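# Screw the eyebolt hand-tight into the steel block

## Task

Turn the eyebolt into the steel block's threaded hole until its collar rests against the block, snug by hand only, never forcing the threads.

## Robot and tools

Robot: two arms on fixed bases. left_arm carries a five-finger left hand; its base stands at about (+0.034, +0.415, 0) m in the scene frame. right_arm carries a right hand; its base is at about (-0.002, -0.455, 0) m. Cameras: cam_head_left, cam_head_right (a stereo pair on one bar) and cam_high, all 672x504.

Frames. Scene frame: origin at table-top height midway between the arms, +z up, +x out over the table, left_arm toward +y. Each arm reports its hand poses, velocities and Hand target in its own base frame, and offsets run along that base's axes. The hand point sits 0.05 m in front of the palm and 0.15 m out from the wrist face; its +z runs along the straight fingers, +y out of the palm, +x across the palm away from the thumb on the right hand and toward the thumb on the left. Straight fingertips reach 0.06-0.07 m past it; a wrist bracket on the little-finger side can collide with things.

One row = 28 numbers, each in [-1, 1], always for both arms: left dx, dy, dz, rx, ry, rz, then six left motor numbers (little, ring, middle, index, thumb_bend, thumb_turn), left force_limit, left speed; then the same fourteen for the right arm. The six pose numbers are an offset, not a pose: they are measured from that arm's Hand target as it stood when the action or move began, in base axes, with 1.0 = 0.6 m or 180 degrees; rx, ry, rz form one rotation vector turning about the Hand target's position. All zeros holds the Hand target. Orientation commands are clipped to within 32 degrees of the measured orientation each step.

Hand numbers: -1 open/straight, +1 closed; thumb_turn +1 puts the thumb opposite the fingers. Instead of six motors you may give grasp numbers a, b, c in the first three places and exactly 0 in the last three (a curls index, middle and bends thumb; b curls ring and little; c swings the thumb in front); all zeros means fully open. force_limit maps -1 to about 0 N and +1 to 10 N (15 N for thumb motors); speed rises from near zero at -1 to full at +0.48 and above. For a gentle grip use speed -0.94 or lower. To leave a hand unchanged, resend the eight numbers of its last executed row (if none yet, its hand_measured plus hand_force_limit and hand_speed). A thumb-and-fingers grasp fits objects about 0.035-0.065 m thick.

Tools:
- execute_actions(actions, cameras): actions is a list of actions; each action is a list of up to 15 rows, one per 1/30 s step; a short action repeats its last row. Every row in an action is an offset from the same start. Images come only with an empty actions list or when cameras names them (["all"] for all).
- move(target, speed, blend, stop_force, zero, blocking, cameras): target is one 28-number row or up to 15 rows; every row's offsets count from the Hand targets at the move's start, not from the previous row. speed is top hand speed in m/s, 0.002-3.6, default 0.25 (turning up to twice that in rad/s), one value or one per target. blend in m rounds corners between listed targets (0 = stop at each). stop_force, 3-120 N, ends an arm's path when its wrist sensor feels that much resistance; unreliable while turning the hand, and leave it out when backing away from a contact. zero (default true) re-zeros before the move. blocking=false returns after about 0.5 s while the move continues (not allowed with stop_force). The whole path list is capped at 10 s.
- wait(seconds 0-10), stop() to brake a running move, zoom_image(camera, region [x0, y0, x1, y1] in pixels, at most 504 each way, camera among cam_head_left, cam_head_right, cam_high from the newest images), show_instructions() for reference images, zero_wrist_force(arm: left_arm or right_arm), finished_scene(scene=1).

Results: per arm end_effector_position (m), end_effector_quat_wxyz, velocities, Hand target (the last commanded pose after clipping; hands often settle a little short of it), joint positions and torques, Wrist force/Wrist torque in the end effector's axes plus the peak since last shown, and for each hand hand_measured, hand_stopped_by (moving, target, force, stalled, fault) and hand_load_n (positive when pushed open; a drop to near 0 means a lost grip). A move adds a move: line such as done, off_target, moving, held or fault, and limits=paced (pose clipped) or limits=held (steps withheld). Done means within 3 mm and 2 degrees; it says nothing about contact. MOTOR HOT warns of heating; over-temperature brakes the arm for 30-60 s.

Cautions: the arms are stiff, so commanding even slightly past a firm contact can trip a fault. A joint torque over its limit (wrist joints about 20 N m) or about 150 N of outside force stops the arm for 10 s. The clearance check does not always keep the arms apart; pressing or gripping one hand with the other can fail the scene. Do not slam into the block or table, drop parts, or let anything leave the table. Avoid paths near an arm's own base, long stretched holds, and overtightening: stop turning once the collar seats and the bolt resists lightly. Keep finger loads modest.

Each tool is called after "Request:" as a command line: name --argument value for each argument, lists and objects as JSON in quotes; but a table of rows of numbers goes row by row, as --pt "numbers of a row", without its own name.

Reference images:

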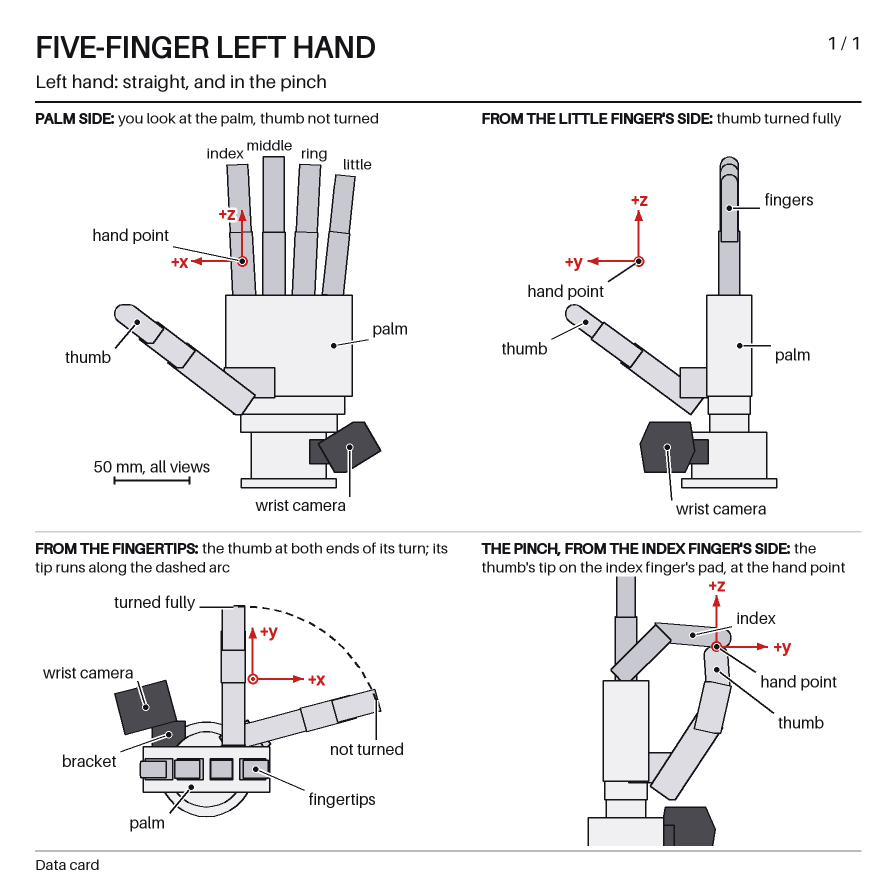

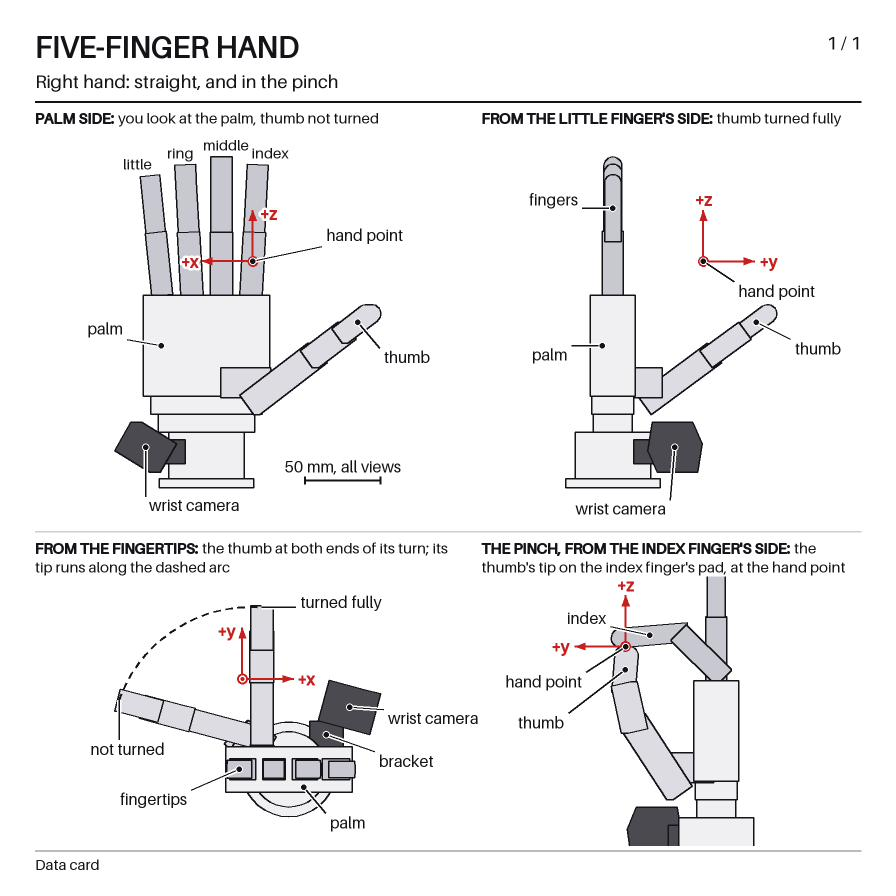

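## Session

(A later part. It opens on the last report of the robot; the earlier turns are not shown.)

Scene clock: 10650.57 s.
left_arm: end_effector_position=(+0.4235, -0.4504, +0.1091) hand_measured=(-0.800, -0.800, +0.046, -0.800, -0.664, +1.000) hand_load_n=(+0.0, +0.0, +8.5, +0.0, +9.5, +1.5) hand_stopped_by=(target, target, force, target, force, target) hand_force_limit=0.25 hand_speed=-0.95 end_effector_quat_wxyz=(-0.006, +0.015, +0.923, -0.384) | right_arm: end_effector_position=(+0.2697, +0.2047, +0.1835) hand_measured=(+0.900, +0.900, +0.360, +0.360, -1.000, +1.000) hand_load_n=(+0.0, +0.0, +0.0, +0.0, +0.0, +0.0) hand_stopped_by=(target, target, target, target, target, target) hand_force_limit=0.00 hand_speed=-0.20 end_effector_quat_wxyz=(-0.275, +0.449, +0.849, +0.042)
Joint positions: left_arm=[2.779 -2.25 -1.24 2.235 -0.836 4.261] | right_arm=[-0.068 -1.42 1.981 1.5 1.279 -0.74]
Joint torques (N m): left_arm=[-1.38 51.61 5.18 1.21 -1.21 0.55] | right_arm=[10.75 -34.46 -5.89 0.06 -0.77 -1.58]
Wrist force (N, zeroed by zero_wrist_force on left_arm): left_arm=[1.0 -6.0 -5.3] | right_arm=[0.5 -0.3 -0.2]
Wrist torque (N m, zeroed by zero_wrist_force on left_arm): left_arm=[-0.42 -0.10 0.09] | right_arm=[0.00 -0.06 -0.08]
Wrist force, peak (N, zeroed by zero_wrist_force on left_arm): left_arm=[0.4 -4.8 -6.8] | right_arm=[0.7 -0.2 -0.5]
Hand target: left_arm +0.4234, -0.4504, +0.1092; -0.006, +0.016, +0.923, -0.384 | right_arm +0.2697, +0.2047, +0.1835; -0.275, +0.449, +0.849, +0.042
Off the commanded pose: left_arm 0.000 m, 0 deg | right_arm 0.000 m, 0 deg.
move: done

Request:
move --target '[-0.0047,0.0095,0.0001,0,0,-0.0833,-0.8,-0.8,0.4,-0.8,0.15,1,0.25,-0.95,0,0,0,0,0,0,0.9,0.9,0.36,0.36,-1,1,0,-0.2]' --speed 0.08

Scene clock: 10661.03 s.
left_arm: end_effector_position=(+0.4206, -0.4447, +0.1092) hand_measured=(-0.800, -0.800, +0.046, -0.800, -0.664, +1.000) hand_load_n=(+0.0, +0.0, +8.5, +0.0, +9.0, +1.5) hand_stopped_by=(target, target, force, target, force, target) hand_force_limit=0.25 hand_speed=-0.95 end_effector_quat_wxyz=(-0.056, +0.136, +0.913, -0.380) | right_arm: end_effector_position=(+0.2697, +0.2047, +0.1835) hand_measured=(+0.900, +0.900, +0.360, +0.360, -1.000, +1.000) hand_load_n=(+0.0, +0.0, +0.0, +0.0, +0.0, +0.5) hand_stopped_by=(target, target, target, target, target, target) hand_force_limit=0.00 hand_speed=-0.20 end_effector_quat_wxyz=(-0.275, +0.449, +0.849, +0.042)
Joint positions: left_arm=[2.785 -2.356 -1.119 1.967 -0.784 4.625] | right_arm=[-0.068 -1.42 1.981 1.5 1.279 -0.74]
Joint torques (N m): left_arm=[-7.72 54.47 6.97 0.79 -1.21 1.45] | right_arm=[10.43 -34.51 -5.86 0.19 -0.62 -1.5]
Wrist force (N, zeroed by zero_wrist_force on left_arm): left_arm=[0.7 -6.1 -5.1] | right_arm=[0.6 -0.1 -0.3]
Wrist torque (N m, zeroed by zero_wrist_force on left_arm): left_arm=[-0.37 -0.04 0.07] | right_arm=[0.03 -0.07 -0.07]
Wrist force, peak (N, zeroed by zero_wrist_force on left_arm): left_arm=[0.9 -6.9 -5.3] | right_arm=[0.7 -0.2 -0.2]
Hand target: left_arm +0.4206, -0.4447, +0.1092; -0.056, +0.136, +0.913, -0.380 | right_arm +0.2697, +0.2047, +0.1835; -0.275, +0.449, +0.849, +0.042
Off the commanded pose: left_arm 0.000 m, 0 deg | right_arm 0.000 m, 0 deg.
move: done

Request:
move --target '[-0.0018,0.0102,0,0,0,-0.0833,-0.8,-0.8,0.4,-0.8,0.15,1,0.25,-0.95,0,0,0,0,0,0,0.9,0.9,0.36,0.36,-1,1,0,-0.2]' --speed 0.08

Request:
move --target '[0.0012,0.0102,0,0,0,-0.0833,-0.8,-0.8,0.4,-0.8,0.15,1,0.25,-0.95,0,0,0,0,0,0,0.9,0.9,0.36,0.36,-1,1,0,-0.2]' --speed 0.08 --cameras '["cam_head_right","cam_high"]'

Request:
zoom_image --camera "cam_head_right" --region '[350, 385, 400, 435]'

Request:
zoom_image --camera "cam_high" --region '[320, 205, 370, 255]'

Scene clock: 10679.63 s.
left_arm: end_effector_position=(+0.4195, -0.4386, +0.1092) hand_measured=(-0.800, -0.800, +0.046, -0.800, -0.664, +1.000) hand_load_n=(+0.0, +0.0, +9.5, +0.0, +9.0, +1.5) hand_stopped_by=(target, target, force, target, force, target) hand_force_limit=0.25 hand_speed=-0.95 end_effector_quat_wxyz=(-0.105, +0.254, +0.888, -0.369) | right_arm: end_effector_position=(+0.2697, +0.2047, +0.1835) hand_measured=(+0.900, +0.900, +0.360, +0.360, -1.000, +1.000) hand_load_n=(+0.0, +0.0, +0.0, +0.0, -0.5, +0.0) hand_stopped_by=(target, target, target, target, target, target) hand_force_limit=0.00 hand_speed=-0.20 end_effector_quat_wxyz=(-0.275, +0.449, +0.849, +0.042)
Joint positions: left_arm=[2.777 -2.457 -1 1.698 -0.801 4.981] | right_arm=[-0.068 -1.42 1.981 1.5 1.279 -0.74]
Joint torques (N m): left_arm=[2.75 59.79 6.44 0.73 1.28 0.6] | right_arm=[10.5 -35 -5.96 0.23 -0.84 -1.6]
Wrist force (N, zeroed by zero_wrist_force on left_arm): left_arm=[0.1 -6.2 -2.2] | right_arm=[0.4 -0.1 -0.1]
Wrist torque (N m, zeroed by zero_wrist_force on left_arm): left_arm=[-0.26 0.03 0.10] | right_arm=[0.02 -0.04 -0.09]
Wrist force, peak (N, zeroed by zero_wrist_force on left_arm): left_arm=[0.8 -6.1 -5.0] | right_arm=[0.7 0.0 -0.3]
Hand target: left_arm +0.4195, -0.4386, +0.1092; -0.105, +0.254, +0.888, -0.369 | right_arm +0.2697, +0.2047, +0.1835; -0.275, +0.449, +0.849, +0.042
Off the commanded pose: left_arm 0.000 m, 0 deg | right_arm 0.000 m, 0 deg.
move: done

Scene clock: 10681.70 s.
left_arm: end_effector_position=(+0.4202, -0.4326, +0.1092) hand_measured=(-0.800, -0.800, +0.046, -0.800, -0.664, +1.000) hand_load_n=(+0.0, +0.0, +9.5, +0.0, +9.0, +1.5) hand_stopped_by=(target, target, force, target, force, target) hand_force_limit=0.25 hand_speed=-0.95 end_effector_quat_wxyz=(-0.152, +0.367, +0.847, -0.352) | right_arm: end_effector_position=(+0.2697, +0.2047, +0.1835) hand_measured=(+0.900, +0.900, +0.360, +0.360, -1.000, +1.000) hand_load_n=(+0.5, +0.0, +0.0, +0.0, +0.0, +0.0) hand_stopped_by=(target, target, target, target, target, target) hand_force_limit=0.00 hand_speed=-0.20 end_effector_quat_wxyz=(-0.275, +0.449, +0.849, +0.042)
Joint positions: left_arm=[2.756 -2.547 -0.881 1.459 -0.871 5.293] | right_arm=[-0.068 -1.42 1.981 1.5 1.279 -0.74]
Joint torques (N m): left_arm=[9.1 62.44 5.01 1.1 1.09 0.17] | right_arm=[10.91 -34.86 -5.88 0.19 -0.7 -1.51]
Wrist force (N, zeroed by zero_wrist_force on left_arm): left_arm=[0.3 -7.6 -2.3] | right_arm=[0.4 0.0 -0.2]
Wrist torque (N m, zeroed by zero_wrist_force on left_arm): left_arm=[-0.31 0.01 0.17] | right_arm=[0.05 -0.03 -0.08]
Wrist force, peak (N, zeroed by zero_wrist_force on left_arm): left_arm=[0.2 -8.0 -2.3] | right_arm=[0.7 -0.2 -0.4]
Hand target: left_arm +0.4202, -0.4325, +0.1092; -0.152, +0.367, +0.847, -0.352 | right_arm +0.2697, +0.2047, +0.1835; -0.275, +0.449, +0.849, +0.042
Off the commanded pose: left_arm 0.000 m, 0 deg | right_arm 0.000 m, 0 deg.
move: done
Images, in order (width x height): cam_head_right 672x504, cam_high 672x504.

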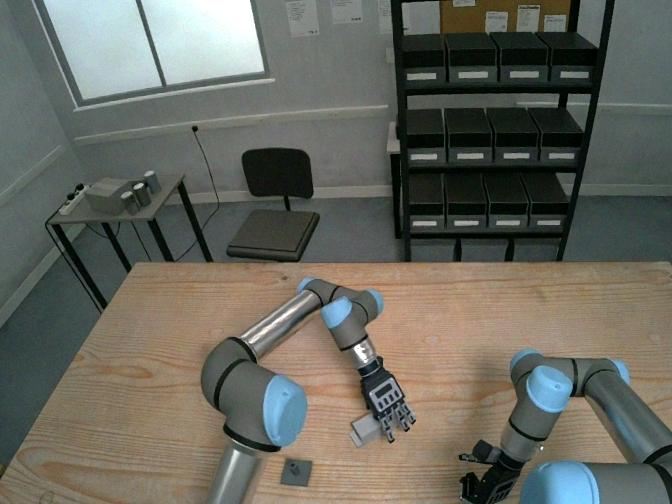

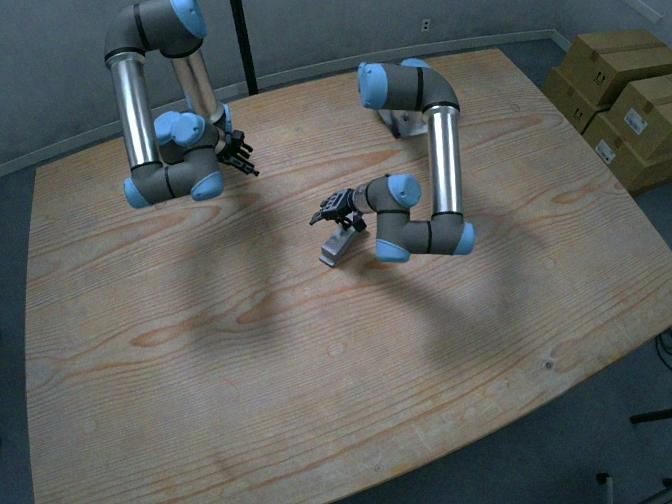

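Scaled by 10.080 from the camera's 672x504 image, which has a finer 960x720 frame.

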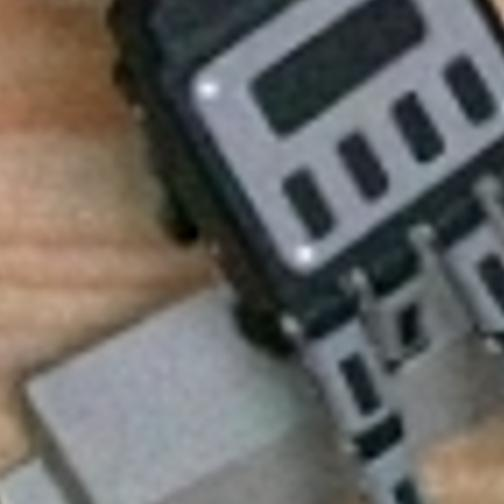

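Scaled by 10.080 from the camera's 672x504 image, which has a finer 960x720 frame.

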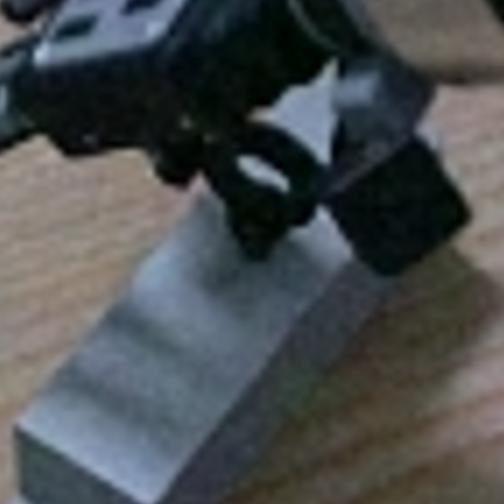

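Request:
move --target '[0.0031,0.0096,0.00015,0,0,-0.0833,-0.8,-0.8,0.4,-0.8,0.15,1,0.25,-0.95,0,0,0,0,0,0,0.9,0.9,0.36,0.36,-1,1,0,-0.2]' --speed 0.08

Scene clock: 10696.77 s.
left_arm: end_effector_position=(+0.4220, -0.4268, +0.1092) hand_measured=(-0.800, -0.800, +0.046, -0.800, -0.664, +1.000) hand_load_n=(+0.0, +0.0, +9.5, +0.0, +9.0, +1.5) hand_stopped_by=(target, target, force, target, force, target) hand_force_limit=0.25 hand_speed=-0.95 end_effector_quat_wxyz=(-0.197, +0.475, +0.792, -0.330) | right_arm: end_effector_position=(+0.2697, +0.2047, +0.1835) hand_measured=(+0.900, +0.900, +0.360, +0.360, -1.000, +1.000) hand_load_n=(+0.0, +0.0, +0.0, +0.0, +0.0, +0.5) hand_stopped_by=(target, target, target, target, target, target) hand_force_limit=0.00 hand_speed=-0.20 end_effector_quat_wxyz=(-0.275, +0.449, +0.849, +0.042)
Joint positions: left_arm=[2.727 -2.627 -0.761 1.262 -0.978 5.552] | right_arm=[-0.068 -1.42 1.981 1.5 1.279 -0.74]
Joint torques (N m): left_arm=[8.51 63.75 5 1.52 1.29 -1.2] | right_arm=[10.1 -33.83 -5.95 0.03 -0.64 -1.5]
Wrist force (N, zeroed by zero_wrist_force on left_arm): left_arm=[0.3 -8.9 -3.1] | right_arm=[0.4 0.0 -0.3]
Wrist torque (N m, zeroed by zero_wrist_force on left_arm): left_arm=[-0.30 -0.03 0.20] | right_arm=[0.03 -0.03 -0.08]
Wrist force, peak (N, zeroed by zero_wrist_force on left_arm): left_arm=[0.3 -8.9 -3.1] | right_arm=[0.7 -0.2 -0.5]
Hand target: left_arm +0.4221, -0.4267, +0.1093; -0.197, +0.475, +0.792, -0.330 | right_arm +0.2697, +0.2047, +0.1835; -0.275, +0.449, +0.849, +0.042
Off the commanded pose: left_arm 0.000 m, 0 deg | right_arm 0.000 m, 0 deg.
move: done

Request:
move --target '[-0.0003,-0.0002,0.0008,0,0,0,-0.8,-0.8,0.4,-0.8,0.15,1,0.25,-0.95,0,0,0,0,0,0,0.9,0.9,0.36,0.36,-1,1,0,-0.2]' --speed 0.01

Request:
move --target '[0,0,0.0015,0,0,0,-0.8,-0.8,0.4,-0.8,0.15,1,0.25,-0.95,0,0,0,0,0,0,0.9,0.9,0.36,0.36,-1,1,0,-0.2]' --speed 0.01 --stop_force 4

Request:
move --target '[0,0,-0.006,0,0,0,-0.8,-0.8,0.4,-0.8,0.15,1,0.25,-0.95,0,0,0,0,0,0,0.9,0.9,0.36,0.36,-1,1,0,-0.2]' --speed 0.003 --stop_force 3

Scene clock: 10714.73 s.
left_arm: end_effector_position=(+0.4219, -0.4268, +0.1098) hand_measured=(-0.800, -0.800, +0.046, -0.800, -0.664, +1.000) hand_load_n=(+0.0, +0.0, +10.0, +0.0, +9.0, +1.0) hand_stopped_by=(target, target, force, target, force, target) hand_force_limit=0.25 hand_speed=-0.95 end_effector_quat_wxyz=(-0.197, +0.475, +0.792, -0.330) | right_arm: end_effector_position=(+0.2697, +0.2047, +0.1835) hand_measured=(+0.900, +0.900, +0.360, +0.360, -1.000, +1.000) hand_load_n=(+0.0, +0.0, +0.0, +0.0, +0.0, +0.0) hand_stopped_by=(target, target, target, target, target, target) hand_force_limit=0.00 hand_speed=-0.20 end_effector_quat_wxyz=(-0.275, +0.449, +0.849, +0.042)
Joint positions: left_arm=[2.727 -2.626 -0.761 1.262 -0.978 5.551] | right_arm=[-0.068 -1.42 1.981 1.5 1.279 -0.74]
Joint torques (N m): left_arm=[-7.86 66.62 7.27 -5.51 1.63 -1.11] | right_arm=[9.75 -34.9 -6.31 0.08 -0.63 -1.62]
Wrist force (N, zeroed by zero_wrist_force on left_arm): left_arm=[0.0 -0.9 0.4] | right_arm=[0.5 0.0 -0.3]
Wrist torque (N m, zeroed by zero_wrist_force on left_arm): left_arm=[0.02 0.00 0.05] | right_arm=[0.03 -0.04 -0.08]
Wrist force, peak (N, zeroed by zero_wrist_force on left_arm): left_arm=[0.4 -8.6 -3.1] | right_arm=[0.6 0.0 -0.5]
Hand target: left_arm +0.4219, -0.4268, +0.1098; -0.197, +0.475, +0.792, -0.330 | right_arm +0.2697, +0.2047, +0.1835; -0.275, +0.449, +0.849, +0.042
Off the commanded pose: left_arm 0.000 m, 0 deg | right_arm 0.000 m, 0 deg.
move: done

Scene clock: 10715.80 s.
left_arm: end_effector_position=(+0.4219, -0.4268, +0.1107) hand_measured=(-0.800, -0.800, +0.046, -0.800, -0.664, +1.000) hand_load_n=(+0.0, +0.0, +10.0, +0.0, +9.0, +1.5) hand_stopped_by=(target, target, force, target, force, target) hand_force_limit=0.25 hand_speed=-0.95 end_effector_quat_wxyz=(-0.197, +0.475, +0.792, -0.330) | right_arm: end_effector_position=(+0.2697, +0.2047, +0.1835) hand_measured=(+0.900, +0.900, +0.360, +0.360, -1.000, +1.000) hand_load_n=(+0.0, +0.0, +0.0, +0.0, +0.0, +0.5) hand_stopped_by=(target, target, target, target, target, target) hand_force_limit=0.00 hand_speed=-0.20 end_effector_quat_wxyz=(-0.275, +0.449, +0.849, +0.042)
Joint positions: left_arm=[2.727 -2.626 -0.76 1.26 -0.978 5.551] | right_arm=[-0.068 -1.42 1.981 1.5 1.279 -0.74]
Joint torques (N m): left_arm=[-8.01 64.79 29.94 -4.07 1.72 -0.66] | right_arm=[10.18 -34.61 -7.04 0.13 -0.64 -1.46]
Wrist force (N, zeroed by zero_wrist_force on left_arm): left_arm=[-0.1 0.0 -0.2] | right_arm=[0.3 0.0 -0.4]
Wrist torque (N m, zeroed by zero_wrist_force on left_arm): left_arm=[-0.01 0.00 0.03] | right_arm=[0.05 -0.01 -0.08]
Wrist force, peak (N, zeroed by zero_wrist_force on left_arm): left_arm=[-0.1 -1.0 0.6] | right_arm=[0.8 -0.2 -0.3]
Hand target: left_arm +0.4219, -0.4268, +0.1107; -0.197, +0.475, +0.792, -0.330 | right_arm +0.2697, +0.2047, +0.1835; -0.275, +0.449, +0.849, +0.042
Off the commanded pose: left_arm 0.000 m, 0 deg | right_arm 0.000 m, 0 deg.
move: done

Scene clock: 10716.80 s.
left_arm: end_effector_position=(+0.4219, -0.4268, +0.1095) hand_measured=(-0.800, -0.800, +0.046, -0.800, -0.664, +1.000) hand_load_n=(+0.0, +0.0, +9.5, +0.0, +9.0, +1.5) hand_stopped_by=(target, target, force, target, force, target) hand_force_limit=0.25 hand_speed=-0.95 end_effector_quat_wxyz=(-0.197, +0.475, +0.792, -0.330) | right_arm: end_effector_position=(+0.2697, +0.2047, +0.1835) hand_measured=(+0.900, +0.900, +0.360, +0.360, -1.000, +1.000) hand_load_n=(+0.0, +0.0, +0.0, +0.5, -0.5, +0.0) hand_stopped_by=(target, target, target, target, target, target) hand_force_limit=0.00 hand_speed=-0.20 end_effector_quat_wxyz=(-0.275, +0.449, +0.849, +0.042)
Joint positions: left_arm=[2.727 -2.627 -0.761 1.262 -0.978 5.551] | right_arm=[-0.068 -1.42 1.981 1.5 1.279 -0.74]
Joint torques (N m): left_arm=[-8.6 57.89 26.34 -4.38 0.78 -0.58] | right_arm=[10.31 -34.99 -6.15 0.13 -0.7 -1.52]
Wrist force (N, zeroed by zero_wrist_force on left_arm): left_arm=[0.3 -5.6 -1.9] | right_arm=[0.7 -0.1 -0.4]
Wrist torque (N m, zeroed by zero_wrist_force on left_arm): left_arm=[-0.19 -0.02 0.15] | right_arm=[0.03 -0.08 -0.07]
Wrist force, peak (N, zeroed by zero_wrist_force on left_arm): left_arm=[0.3 -5.8 -2.0] | right_arm=[0.7 -0.1 -0.4]
Hand target: left_arm +0.4219, -0.4268, +0.1096; -0.197, +0.475, +0.792, -0.330 (not the last commanded pose) | right_arm +0.2697, +0.2047, +0.1835; -0.275, +0.449, +0.849, +0.042
Off the commanded pose: left_arm 0.002 m, 0 deg | right_arm 0.000 m, 0 deg.
move: contact (left_arm)

Request:
move --pt "0 0 0.004 0 0 0 -0.8 -0.8 0.4 -0.8 0.15 1 0.25 -0.95 0 0 0 0 0 0 0.9 0.9 0.36 0.36 -1 1 0 -0.2" --pt "-0.0028 -0.0092 0.004 0 0 0.0833 -0.8 -0.8 0.4 -0.8 0.15 1 0.25 -0.95 0 0 0 0 0 0 0.9 0.9 0.36 0.36 -1 1 0 -0.2" --pt "-0.0037 -0.0198 0.004 0 0 0.1667 -0.8 -0.8 0.4 -0.8 0.15 1 0.25 -0.95 0 0 0 0 0 0 0.9 0.9 0.36 0.36 -1 1 0 -0.2" --pt "-0.002 -0.0302 0.004 0 0 0.25 -0.8 -0.8 0.4 -0.8 0.15 1 0.25 -0.95 0 0 0 0 0 0 0.9 0.9 0.36 0.36 -1 1 0 -0.2" --pt "0.0025 -0.0398 0.004 0 0 0.3333 -0.8 -0.8 0.4 -0.8 0.15 1 0.25 -0.95 0 0 0 0 0 0 0.9 0.9 0.36 0.36 -1 1 0 -0.2" --pt "0.0093 -0.048 0.004 0 0 0.4167 -0.8 -0.8 0.4 -0.8 0.15 1 0.25 -0.95 0 0 0 0 0 0 0.9 0.9 0.36 0.36 -1 1 0 -0.2" --pt "0.018 -0.054 0.004 0 0 0.5 -0.8 -0.8 0.4 -0.8 0.15 1 0.25 -0.95 0 0 0 0 0 0 0.9 0.9 0.36 0.36 -1 1 0 -0.2" --pt "0.028 -0.0577 0.004 0 0 0.5833 -0.8 -0.8 0.4 -0.8 0.15 1 0.25 -0.95 0 0 0 0 0 0 0.9 0.9 0.36 0.36 -1 1 0 -0.2" --speed 0.15 --blend 0.001

Request:
move --target '[0,0,-0.008,0,0,0,-0.8,-0.8,0.4,-0.8,0.15,1,0.25,-0.95,0,0,0,0,0,0,0.9,0.9,0.36,0.36,-1,1,0,-0.2]' --speed 0.003 --stop_force 3

Scene clock: 10769.63 s.
left_arm: end_effector_position=(+0.4386, -0.4615, +0.1120) hand_measured=(-0.800, -0.800, +0.046, -0.800, -0.664, +1.000) hand_load_n=(+0.0, +0.0, +10.0, +0.0, +9.0, +1.5) hand_stopped_by=(target, target, force, target, force, target) hand_force_limit=0.25 hand_speed=-0.95 end_effector_quat_wxyz=(+0.142, -0.339, +0.859, -0.357) | right_arm: end_effector_position=(+0.2697, +0.2047, +0.1835) hand_measured=(+0.900, +0.900, +0.360, +0.360, -1.000, +1.000) hand_load_n=(+0.0, +0.0, +0.0, +0.0, +0.0, +0.0) hand_stopped_by=(target, target, target, target, target, target) hand_force_limit=0.00 hand_speed=-0.20 end_effector_quat_wxyz=(-0.275, +0.449, +0.849, +0.042)
Joint positions: left_arm=[2.662 -2.039 -1.473 2.701 -1.334 3.386] | right_arm=[-0.068 -1.42 1.981 1.5 1.279 -0.74]
Joint torques (N m): left_arm=[8.52 23.94 30.58 -3.02 -0.62 -1.31] | right_arm=[9.88 -34.05 -6.12 0.14 -0.82 -1.47]
Wrist force (N, zeroed by zero_wrist_force on left_arm): left_arm=[0.1 0.2 0.1] | right_arm=[0.5 -0.2 -0.3]
Wrist torque (N m, zeroed by zero_wrist_force on left_arm): left_arm=[-0.01 -0.01 0.15] | right_arm=[0.02 -0.05 -0.08]
Wrist force, peak (N, zeroed by zero_wrist_force on left_arm): left_arm=[0.3 -5.3 -1.7] | right_arm=[0.8 -0.3 0.0]
Hand target: left_arm +0.4387, -0.4615, +0.1120; +0.142, -0.339, +0.859, -0.357 | right_arm +0.2697, +0.2047, +0.1835; -0.275, +0.449, +0.849, +0.042
Off the commanded pose: left_arm 0.000 m, 0 deg | right_arm 0.000 m, 0 deg.
move: done

Scene clock: 10770.93 s.
left_arm: end_effector_position=(+0.4387, -0.4615, +0.1099) hand_measured=(-0.800, -0.800, +0.046, -0.800, -0.664, +1.000) hand_load_n=(+0.0, +0.0, +9.5, +0.0, +9.0, +1.0) hand_stopped_by=(target, target, force, target, force, target) hand_force_limit=0.25 hand_speed=-0.95 end_effector_quat_wxyz=(+0.142, -0.339, +0.859, -0.357) | right_arm: end_effector_position=(+0.2697, +0.2047, +0.1835) hand_measured=(+0.900, +0.900, +0.360, +0.360, -1.000, +1.000) hand_load_n=(+0.0, +0.0, +0.5, +0.0, +0.0, +0.0) hand_stopped_by=(target, target, target, target, target, target) hand_force_limit=0.00 hand_speed=-0.20 end_effector_quat_wxyz=(-0.275, +0.449, +0.849, +0.042)
Joint positions: left_arm=[2.662 -2.041 -1.476 2.705 -1.334 3.386] | right_arm=[-0.068 -1.42 1.981 1.5 1.279 -0.74]
Joint torques (N m): left_arm=[8.74 35.48 27.3 -3.51 -1.25 -1.19] | right_arm=[10.33 -34.2 -6.31 -0.03 -0.67 -1.46]
Wrist force (N, zeroed by zero_wrist_force on left_arm): left_arm=[0.2 -4.4 -2.9] | right_arm=[0.4 -0.1 0.1]
Wrist torque (N m, zeroed by zero_wrist_force on left_arm): left_arm=[-0.26 -0.01 0.22] | right_arm=[0.00 -0.05 -0.08]
Wrist force, peak (N, zeroed by zero_wrist_force on left_arm): left_arm=[0.5 -4.4 -3.2] | right_arm=[0.7 -0.2 -0.4]
Hand target: left_arm +0.4387, -0.4615, +0.1100; +0.142, -0.339, +0.859, -0.357 (not the last commanded pose) | right_arm +0.2697, +0.2047, +0.1835; -0.275, +0.449, +0.849, +0.042
Off the commanded pose: left_arm 0.003 m, 0 deg | right_arm 0.000 m, 0 deg.
move: contact (left_arm)

Request:
move --target '[0,0,0.0333,0,0,0,-0.8,-0.8,0.4,-0.8,0.15,1,0.25,-0.95,0,0,0,0,0,0,0.9,0.9,0.36,0.36,-1,1,0,-0.2]' --speed 0.05 --cameras '["cam_head_right","cam_high"]'

Request:
zoom_image --camera "cam_head_right" --region '[360, 395, 395, 430]'

Request:
zoom_image --camera "cam_high" --region '[325, 205, 365, 245]'

Scene clock: 10780.57 s.
left_arm: end_effector_position=(+0.4388, -0.4615, +0.1303) hand_measured=(-0.800, -0.800, +0.046, -0.800, -0.664, +1.000) hand_load_n=(+0.0, +0.0, +10.0, +0.0, +9.0, +1.5) hand_stopped_by=(target, target, force, target, force, target) hand_force_limit=0.25 hand_speed=-0.95 end_effector_quat_wxyz=(+0.142, -0.339, +0.859, -0.357) end_effector_velocity=(+0.000, +0.000, -0.002) end_effector_angular_velocity=(+0.000, +0.001, +0.000) | right_arm: end_effector_position=(+0.2697, +0.2047, +0.1835) hand_measured=(+0.900, +0.900, +0.360, +0.360, -1.000, +1.000) hand_load_n=(+0.0, +0.0, +0.0, +0.0, +0.0, +0.0) hand_stopped_by=(target, target, target, target, target, target) hand_force_limit=0.00 hand_speed=-0.20 end_effector_quat_wxyz=(-0.275, +0.449, +0.849, +0.042)
Joint positions: left_arm=[2.662 -2.024 -1.446 2.659 -1.334 3.386] | right_arm=[-0.068 -1.42 1.981 1.5 1.279 -0.74]
Joint velocities: left_arm=[0 -0.001 -0.004 0.005 0 0] | right_arm=[within noise]
Joint torques (N m): left_arm=[8.75 23.73 9.71 2.13 -0.77 -0.6] | right_arm=[10.37 -33.86 -6.39 -0.01 -0.78 -1.6]
Wrist force (N, zeroed by zero_wrist_force on left_arm): left_arm=[-0.2 0.3 0.3] | right_arm=[0.5 0.1 -0.4]
Wrist torque (N m, zeroed by zero_wrist_force on left_arm): left_arm=[0.00 0.02 0.14] | right_arm=[0.06 -0.04 -0.07]
Wrist force, peak (N, zeroed by zero_wrist_force on left_arm): left_arm=[0.4 -4.9 -3.1] | right_arm=[0.7 0.0 -0.4]
Hand target: left_arm +0.4387, -0.4615, +0.1300; +0.142, -0.339, +0.859, -0.357 | right_arm +0.2697, +0.2047, +0.1835; -0.275, +0.449, +0.849, +0.042
Off the commanded pose: left_arm 0.000 m, 0 deg | right_arm 0.000 m, 0 deg.
move: done
Images, in order (width x height): cam_head_right 672x504, cam_high 672x504.

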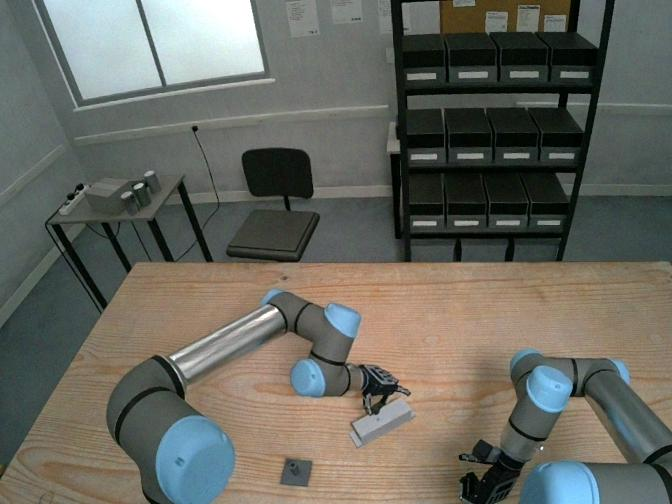

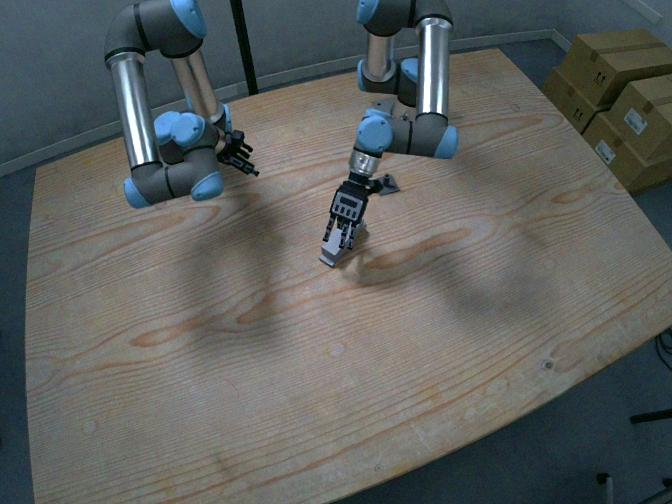

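Scaled by 14.400 from the camera's 672x504 image, which has a finer 960x720 frame.

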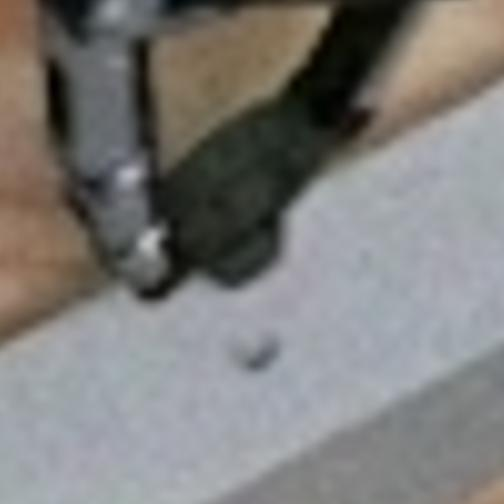

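Scaled by 12.600 from the camera's 672x504 image, which has a finer 960x720 frame.

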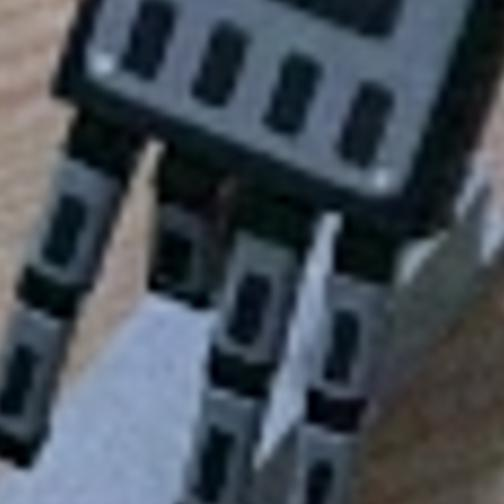

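Request:
move --pt "0 0 0.05 0 0 0 -0.8 -0.8 0.4 -0.8 0.15 1 0.25 -0.95 0 0 0 0 0 0 0.9 0.9 0.36 0.36 -1 1 0 -0.2" --pt "-0.2685 0.309 0.05 0 0 0 -0.8 -0.8 0.4 -0.8 0.15 1 0.25 -0.95 0 0 0 0 0 0 0.9 0.9 0.36 0.36 -1 1 0 -0.2" --pt "-0.2685 0.309 -0.05 0 0 0 -0.8 -0.8 0.4 -0.8 0.15 1 0.25 -0.95 0 0 0 0 0 0 0.9 0.9 0.36 0.36 -1 1 0 -0.2" --speed 0.12

Request:
move --target '[0.00975,0.0091,0,0,0,0,-0.8,-0.8,0.4,-0.8,0.15,1,0.25,-0.95,0,0,0,0,0,0,0.9,0.9,0.36,0.36,-1,1,0,-0.2]' --speed 0.01 --stop_force 8

Request:
move --pt "-0.0049 -0.0045 0 0 0 0 -0.8 -0.8 0.4 -0.8 0.15 1 0.25 -0.95 0 0 0 0 0 0 0.9 0.9 0.36 0.36 -1 1 0 -0.2" --pt "-0.0049 -0.0045 0.06 0 0 0 -0.8 -0.8 0.4 -0.8 0.15 1 0.25 -0.95 0 0 0 0 0 0 0.9 0.9 0.36 0.36 -1 1 0 -0.2" --pt "0.0169 0.0158 0.06 0 0 0 -0.8 -0.8 0.4 -0.8 0.15 1 0.25 -0.95 0 0 0 0 0 0 0.9 0.9 0.36 0.36 -1 1 0 -0.2" --speed 0.05 --cameras '["cam_head_right"]'

Request:
zoom_image --camera "cam_head_right" --region '[274, 442, 309, 477]'

Scene clock: 10897.30 s.
left_arm: end_effector_position=(+0.2776, -0.2761, +0.1000) hand_measured=(-0.800, -0.800, +0.046, -0.800, -0.664, +1.000) hand_load_n=(+0.0, +0.0, +10.0, -0.5, +9.0, +1.0) hand_stopped_by=(target, target, force, target, force, target) hand_force_limit=0.25 hand_speed=-0.95 end_effector_quat_wxyz=(+0.141, -0.339, +0.859, -0.357) | right_arm: end_effector_position=(+0.2697, +0.2047, +0.1835) hand_measured=(+0.900, +0.900, +0.360, +0.360, -1.000, +1.000) hand_load_n=(+0.0, +0.0, +0.0, +0.0, +0.0, +0.0) hand_stopped_by=(target, target, target, target, target, target) hand_force_limit=0.00 hand_speed=-0.20 end_effector_quat_wxyz=(-0.275, +0.449, +0.849, +0.042)
Joint positions: left_arm=[3.033 -1.499 -2.198 2.778 -1.091 3.687] | right_arm=[-0.068 -1.42 1.981 1.5 1.279 -0.74]
Joint torques (N m): left_arm=[-8.22 12.69 23.63 0.3 -1.07 0.25] | right_arm=[10.28 -34.67 -6.07 0.14 -0.6 -1.57]
Wrist force (N, zeroed by zero_wrist_force on left_arm): left_arm=[-0.6 0.3 0.2] | right_arm=[0.4 -0.1 -0.4]
Wrist torque (N m, zeroed by zero_wrist_force on left_arm): left_arm=[0.02 0.09 -0.03] | right_arm=[0.03 -0.03 -0.08]
Wrist force, peak (N, zeroed by zero_wrist_force on left_arm): left_arm=[-0.6 -1.5 -0.7] | right_arm=[0.8 -0.1 -0.3]
Hand target: left_arm +0.2776, -0.2761, +0.1000; +0.142, -0.339, +0.859, -0.357 | right_arm +0.2697, +0.2047, +0.1835; -0.275, +0.449, +0.849, +0.042
Off the commanded pose: left_arm 0.000 m, 0 deg | right_arm 0.000 m, 0 deg.
move: done

Scene clock: 10898.90 s.
left_arm: end_effector_position=(+0.2835, -0.2706, +0.1000) hand_measured=(-0.800, -0.800, +0.046, -0.800, -0.664, +1.000) hand_load_n=(+0.0, +0.0, +10.0, +0.0, +9.0, +1.5) hand_stopped_by=(target, target, force, target, force, target) hand_force_limit=0.25 hand_speed=-0.95 end_effector_quat_wxyz=(+0.142, -0.339, +0.859, -0.357) | right_arm: end_effector_position=(+0.2697, +0.2047, +0.1835) hand_measured=(+0.900, +0.900, +0.360, +0.360, -1.000, +1.000) hand_load_n=(+0.0, +0.0, +0.0, +0.5, +0.0, +0.0) hand_stopped_by=(target, target, target, target, target, target) hand_force_limit=0.00 hand_speed=-0.20 end_effector_quat_wxyz=(-0.275, +0.449, +0.849, +0.042)
Joint positions: left_arm=[3.06 -1.506 -2.194 2.77 -1.075 3.711] | right_arm=[-0.068 -1.42 1.981 1.5 1.279 -0.74]
Joint torques (N m): left_arm=[-8.11 20.84 16.83 1.58 -1.09 -1.23] | right_arm=[10.46 -34.61 -5.58 0.04 -0.7 -1.52]
Wrist force (N, zeroed by zero_wrist_force on left_arm): left_arm=[0.1 -0.3 0.1] | right_arm=[0.4 -0.1 -0.3]
Wrist torque (N m, zeroed by zero_wrist_force on left_arm): left_arm=[-0.01 0.06 -0.02] | right_arm=[0.03 -0.03 -0.09]
Wrist force, peak (N, zeroed by zero_wrist_force on left_arm): left_arm=[-0.7 0.0 0.3] | right_arm=[0.7 -0.2 -0.3]
Hand target: left_arm +0.2835, -0.2706, +0.1000; +0.142, -0.339, +0.859, -0.357 | right_arm +0.2697, +0.2047, +0.1835; -0.275, +0.449, +0.849, +0.042
Off the commanded pose: left_arm 0.000 m, 0 deg | right_arm 0.000 m, 0 deg.
move: done

Scene clock: 10901.03 s.
left_arm: end_effector_position=(+0.2937, -0.2611, +0.1360) hand_measured=(-0.800, -0.800, +0.046, -0.800, -0.664, +1.000) hand_load_n=(+0.0, +0.0, +10.0, +0.0, +9.0, +1.0) hand_stopped_by=(target, target, force, target, force, target) hand_force_limit=0.25 hand_speed=-0.95 end_effector_quat_wxyz=(+0.142, -0.339, +0.859, -0.357) | right_arm: end_effector_position=(+0.2697, +0.2047, +0.1835) hand_measured=(+0.900, +0.900, +0.360, +0.360, -1.000, +1.000) hand_load_n=(+0.0, +0.0, +0.0, +0.0, -0.5, +0.5) hand_stopped_by=(target, target, target, target, target, target) hand_force_limit=0.00 hand_speed=-0.20 end_effector_quat_wxyz=(-0.275, +0.449, +0.849, +0.042)
Joint positions: left_arm=[3.104 -1.471 -2.125 2.646 -1.049 3.752] | right_arm=[-0.068 -1.42 1.981 1.5 1.279 -0.74]
Joint torques (N m): left_arm=[-7.88 20.19 9.75 1.69 -1.19 -1.24] | right_arm=[10.04 -34.91 -5.78 -0.01 -0.61 -1.55]
Wrist force (N, zeroed by zero_wrist_force on left_arm): left_arm=[-0.6 -0.2 0.3] | right_arm=[0.5 -0.1 -0.3]
Wrist torque (N m, zeroed by zero_wrist_force on left_arm): left_arm=[-0.07 0.08 -0.02] | right_arm=[0.03 -0.04 -0.08]
Wrist force, peak (N, zeroed by zero_wrist_force on left_arm): left_arm=[-1.2 0.5 1.0] | right_arm=[0.8 -0.2 -0.2]
Hand target: left_arm +0.2936, -0.2611, +0.1360; +0.142, -0.339, +0.859, -0.357 | right_arm +0.2697, +0.2047, +0.1835; -0.275, +0.449, +0.849, +0.042
Off the commanded pose: left_arm 0.000 m, 0 deg | right_arm 0.000 m, 0 deg.
move: done
Images, in order (width x height): cam_head_right 672x504.

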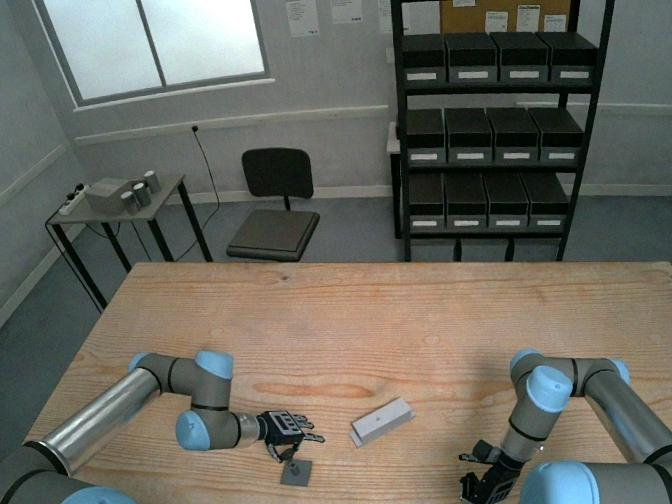

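Scaled by 14.400 from the camera's 672x504 image, which has a finer 960x720 frame.

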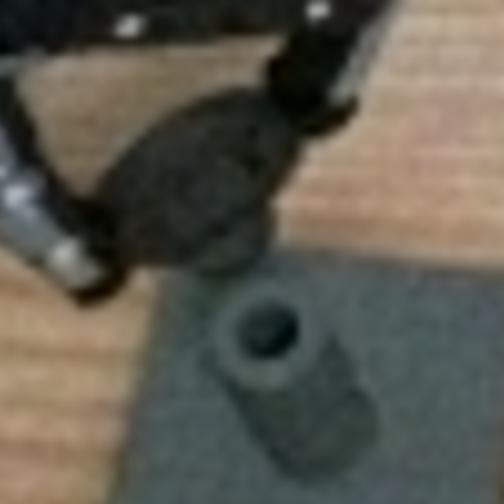

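Request:
move --target '[0,0,-0.0483,0,0,0,-0.8,-0.8,0.4,-0.8,0.15,1,0.25,-0.95,0,0,0,0,0,0,0.9,0.9,0.36,0.36,-1,1,0,-0.2]' --speed 0.05

Request:
move --target '[0,0,-0.035,0,0,0,-0.8,-0.8,0.4,-0.8,0.15,1,0.25,-0.95,0,0,0,0,0,0,0.9,0.9,0.36,0.36,-1,1,0,-0.2]' --speed 0.005 --stop_force 3

Scene clock: 10909.17 s.
left_arm: end_effector_position=(+0.2935, -0.2611, +0.1069) hand_measured=(-0.800, -0.800, +0.046, -0.800, -0.664, +1.000) hand_load_n=(+0.0, +0.0, +10.0, +0.0, +9.5, +1.5) hand_stopped_by=(target, target, force, target, force, target) hand_force_limit=0.25 hand_speed=-0.95 end_effector_quat_wxyz=(+0.141, -0.339, +0.859, -0.357) | right_arm: end_effector_position=(+0.2697, +0.2047, +0.1835) hand_measured=(+0.900, +0.900, +0.360, +0.360, -1.000, +1.000) hand_load_n=(+0.0, +0.0, +0.0, +0.0, -0.5, +0.5) hand_stopped_by=(target, target, target, target, target, target) hand_force_limit=0.00 hand_speed=-0.20 end_effector_quat_wxyz=(-0.275, +0.449, +0.849, +0.042)
Joint positions: left_arm=[3.105 -1.51 -2.175 2.734 -1.049 3.752] | right_arm=[-0.068 -1.42 1.981 1.5 1.279 -0.74]
Joint torques (N m): left_arm=[-3.97 21.63 31.01 -3.74 0.31 -1.16] | right_arm=[9.88 -35.02 -6.1 0.07 -0.63 -1.54]
Wrist force (N, zeroed by zero_wrist_force on left_arm): left_arm=[-0.2 -0.4 0.6] | right_arm=[0.5 -0.1 -0.3]
Wrist torque (N m, zeroed by zero_wrist_force on left_arm): left_arm=[-0.12 0.05 0.01] | right_arm=[0.03 -0.05 -0.08]
Wrist force, peak (N, zeroed by zero_wrist_force on left_arm): left_arm=[-0.5 -0.8 -0.4] | right_arm=[0.8 -0.2 -0.2]
Hand target: left_arm +0.2936, -0.2611, +0.1070; +0.142, -0.339, +0.859, -0.357 | right_arm +0.2697, +0.2047, +0.1835; -0.275, +0.449, +0.849, +0.042
Off the commanded pose: left_arm 0.000 m, 0 deg | right_arm 0.000 m, 0 deg.
move: done

Scene clock: 10913.57 s.
left_arm: end_effector_position=(+0.2936, -0.2611, +0.0903) hand_measured=(-0.800, -0.800, +0.046, -0.800, -0.664, +1.000) hand_load_n=(+0.0, +0.0, +9.5, +0.0, +9.5, +0.0) hand_stopped_by=(target, target, force, target, force, target) hand_force_limit=0.25 hand_speed=-0.95 end_effector_quat_wxyz=(+0.142, -0.339, +0.859, -0.357) | right_arm: end_effector_position=(+0.2697, +0.2047, +0.1835) hand_measured=(+0.900, +0.900, +0.360, +0.360, -1.000, +1.000) hand_load_n=(+0.0, +0.0, +0.0, +0.0, +0.0, +0.0) hand_stopped_by=(target, target, target, target, target, target) hand_force_limit=0.00 hand_speed=-0.20 end_effector_quat_wxyz=(-0.275, +0.449, +0.849, +0.042)
Joint positions: left_arm=[3.104 -1.536 -2.201 2.786 -1.049 3.752] | right_arm=[-0.068 -1.42 1.981 1.5 1.279 -0.74]
Joint torques (N m): left_arm=[-8.23 21.27 27.67 -4.19 -0.95 -1.2] | right_arm=[9.84 -33.99 -6.66 0.06 -0.65 -1.55]
Wrist force (N, zeroed by zero_wrist_force on left_arm): left_arm=[-2.2 -4.5 -2.8] | right_arm=[0.5 0.0 -0.1]
Wrist torque (N m, zeroed by zero_wrist_force on left_arm): left_arm=[-0.22 -0.03 0.12] | right_arm=[0.03 -0.05 -0.07]
Wrist force, peak (N, zeroed by zero_wrist_force on left_arm): left_arm=[-2.2 -5.3 -4.7] | right_arm=[0.9 -0.2 -0.3]
Hand target: left_arm +0.2936, -0.2611, +0.0903; +0.142, -0.339, +0.859, -0.357 (not the last commanded pose) | right_arm +0.2697, +0.2047, +0.1835; -0.275, +0.449, +0.849, +0.042
Off the commanded pose: left_arm 0.004 m, 0 deg | right_arm 0.000 m, 0 deg.
move: contact (left_arm)


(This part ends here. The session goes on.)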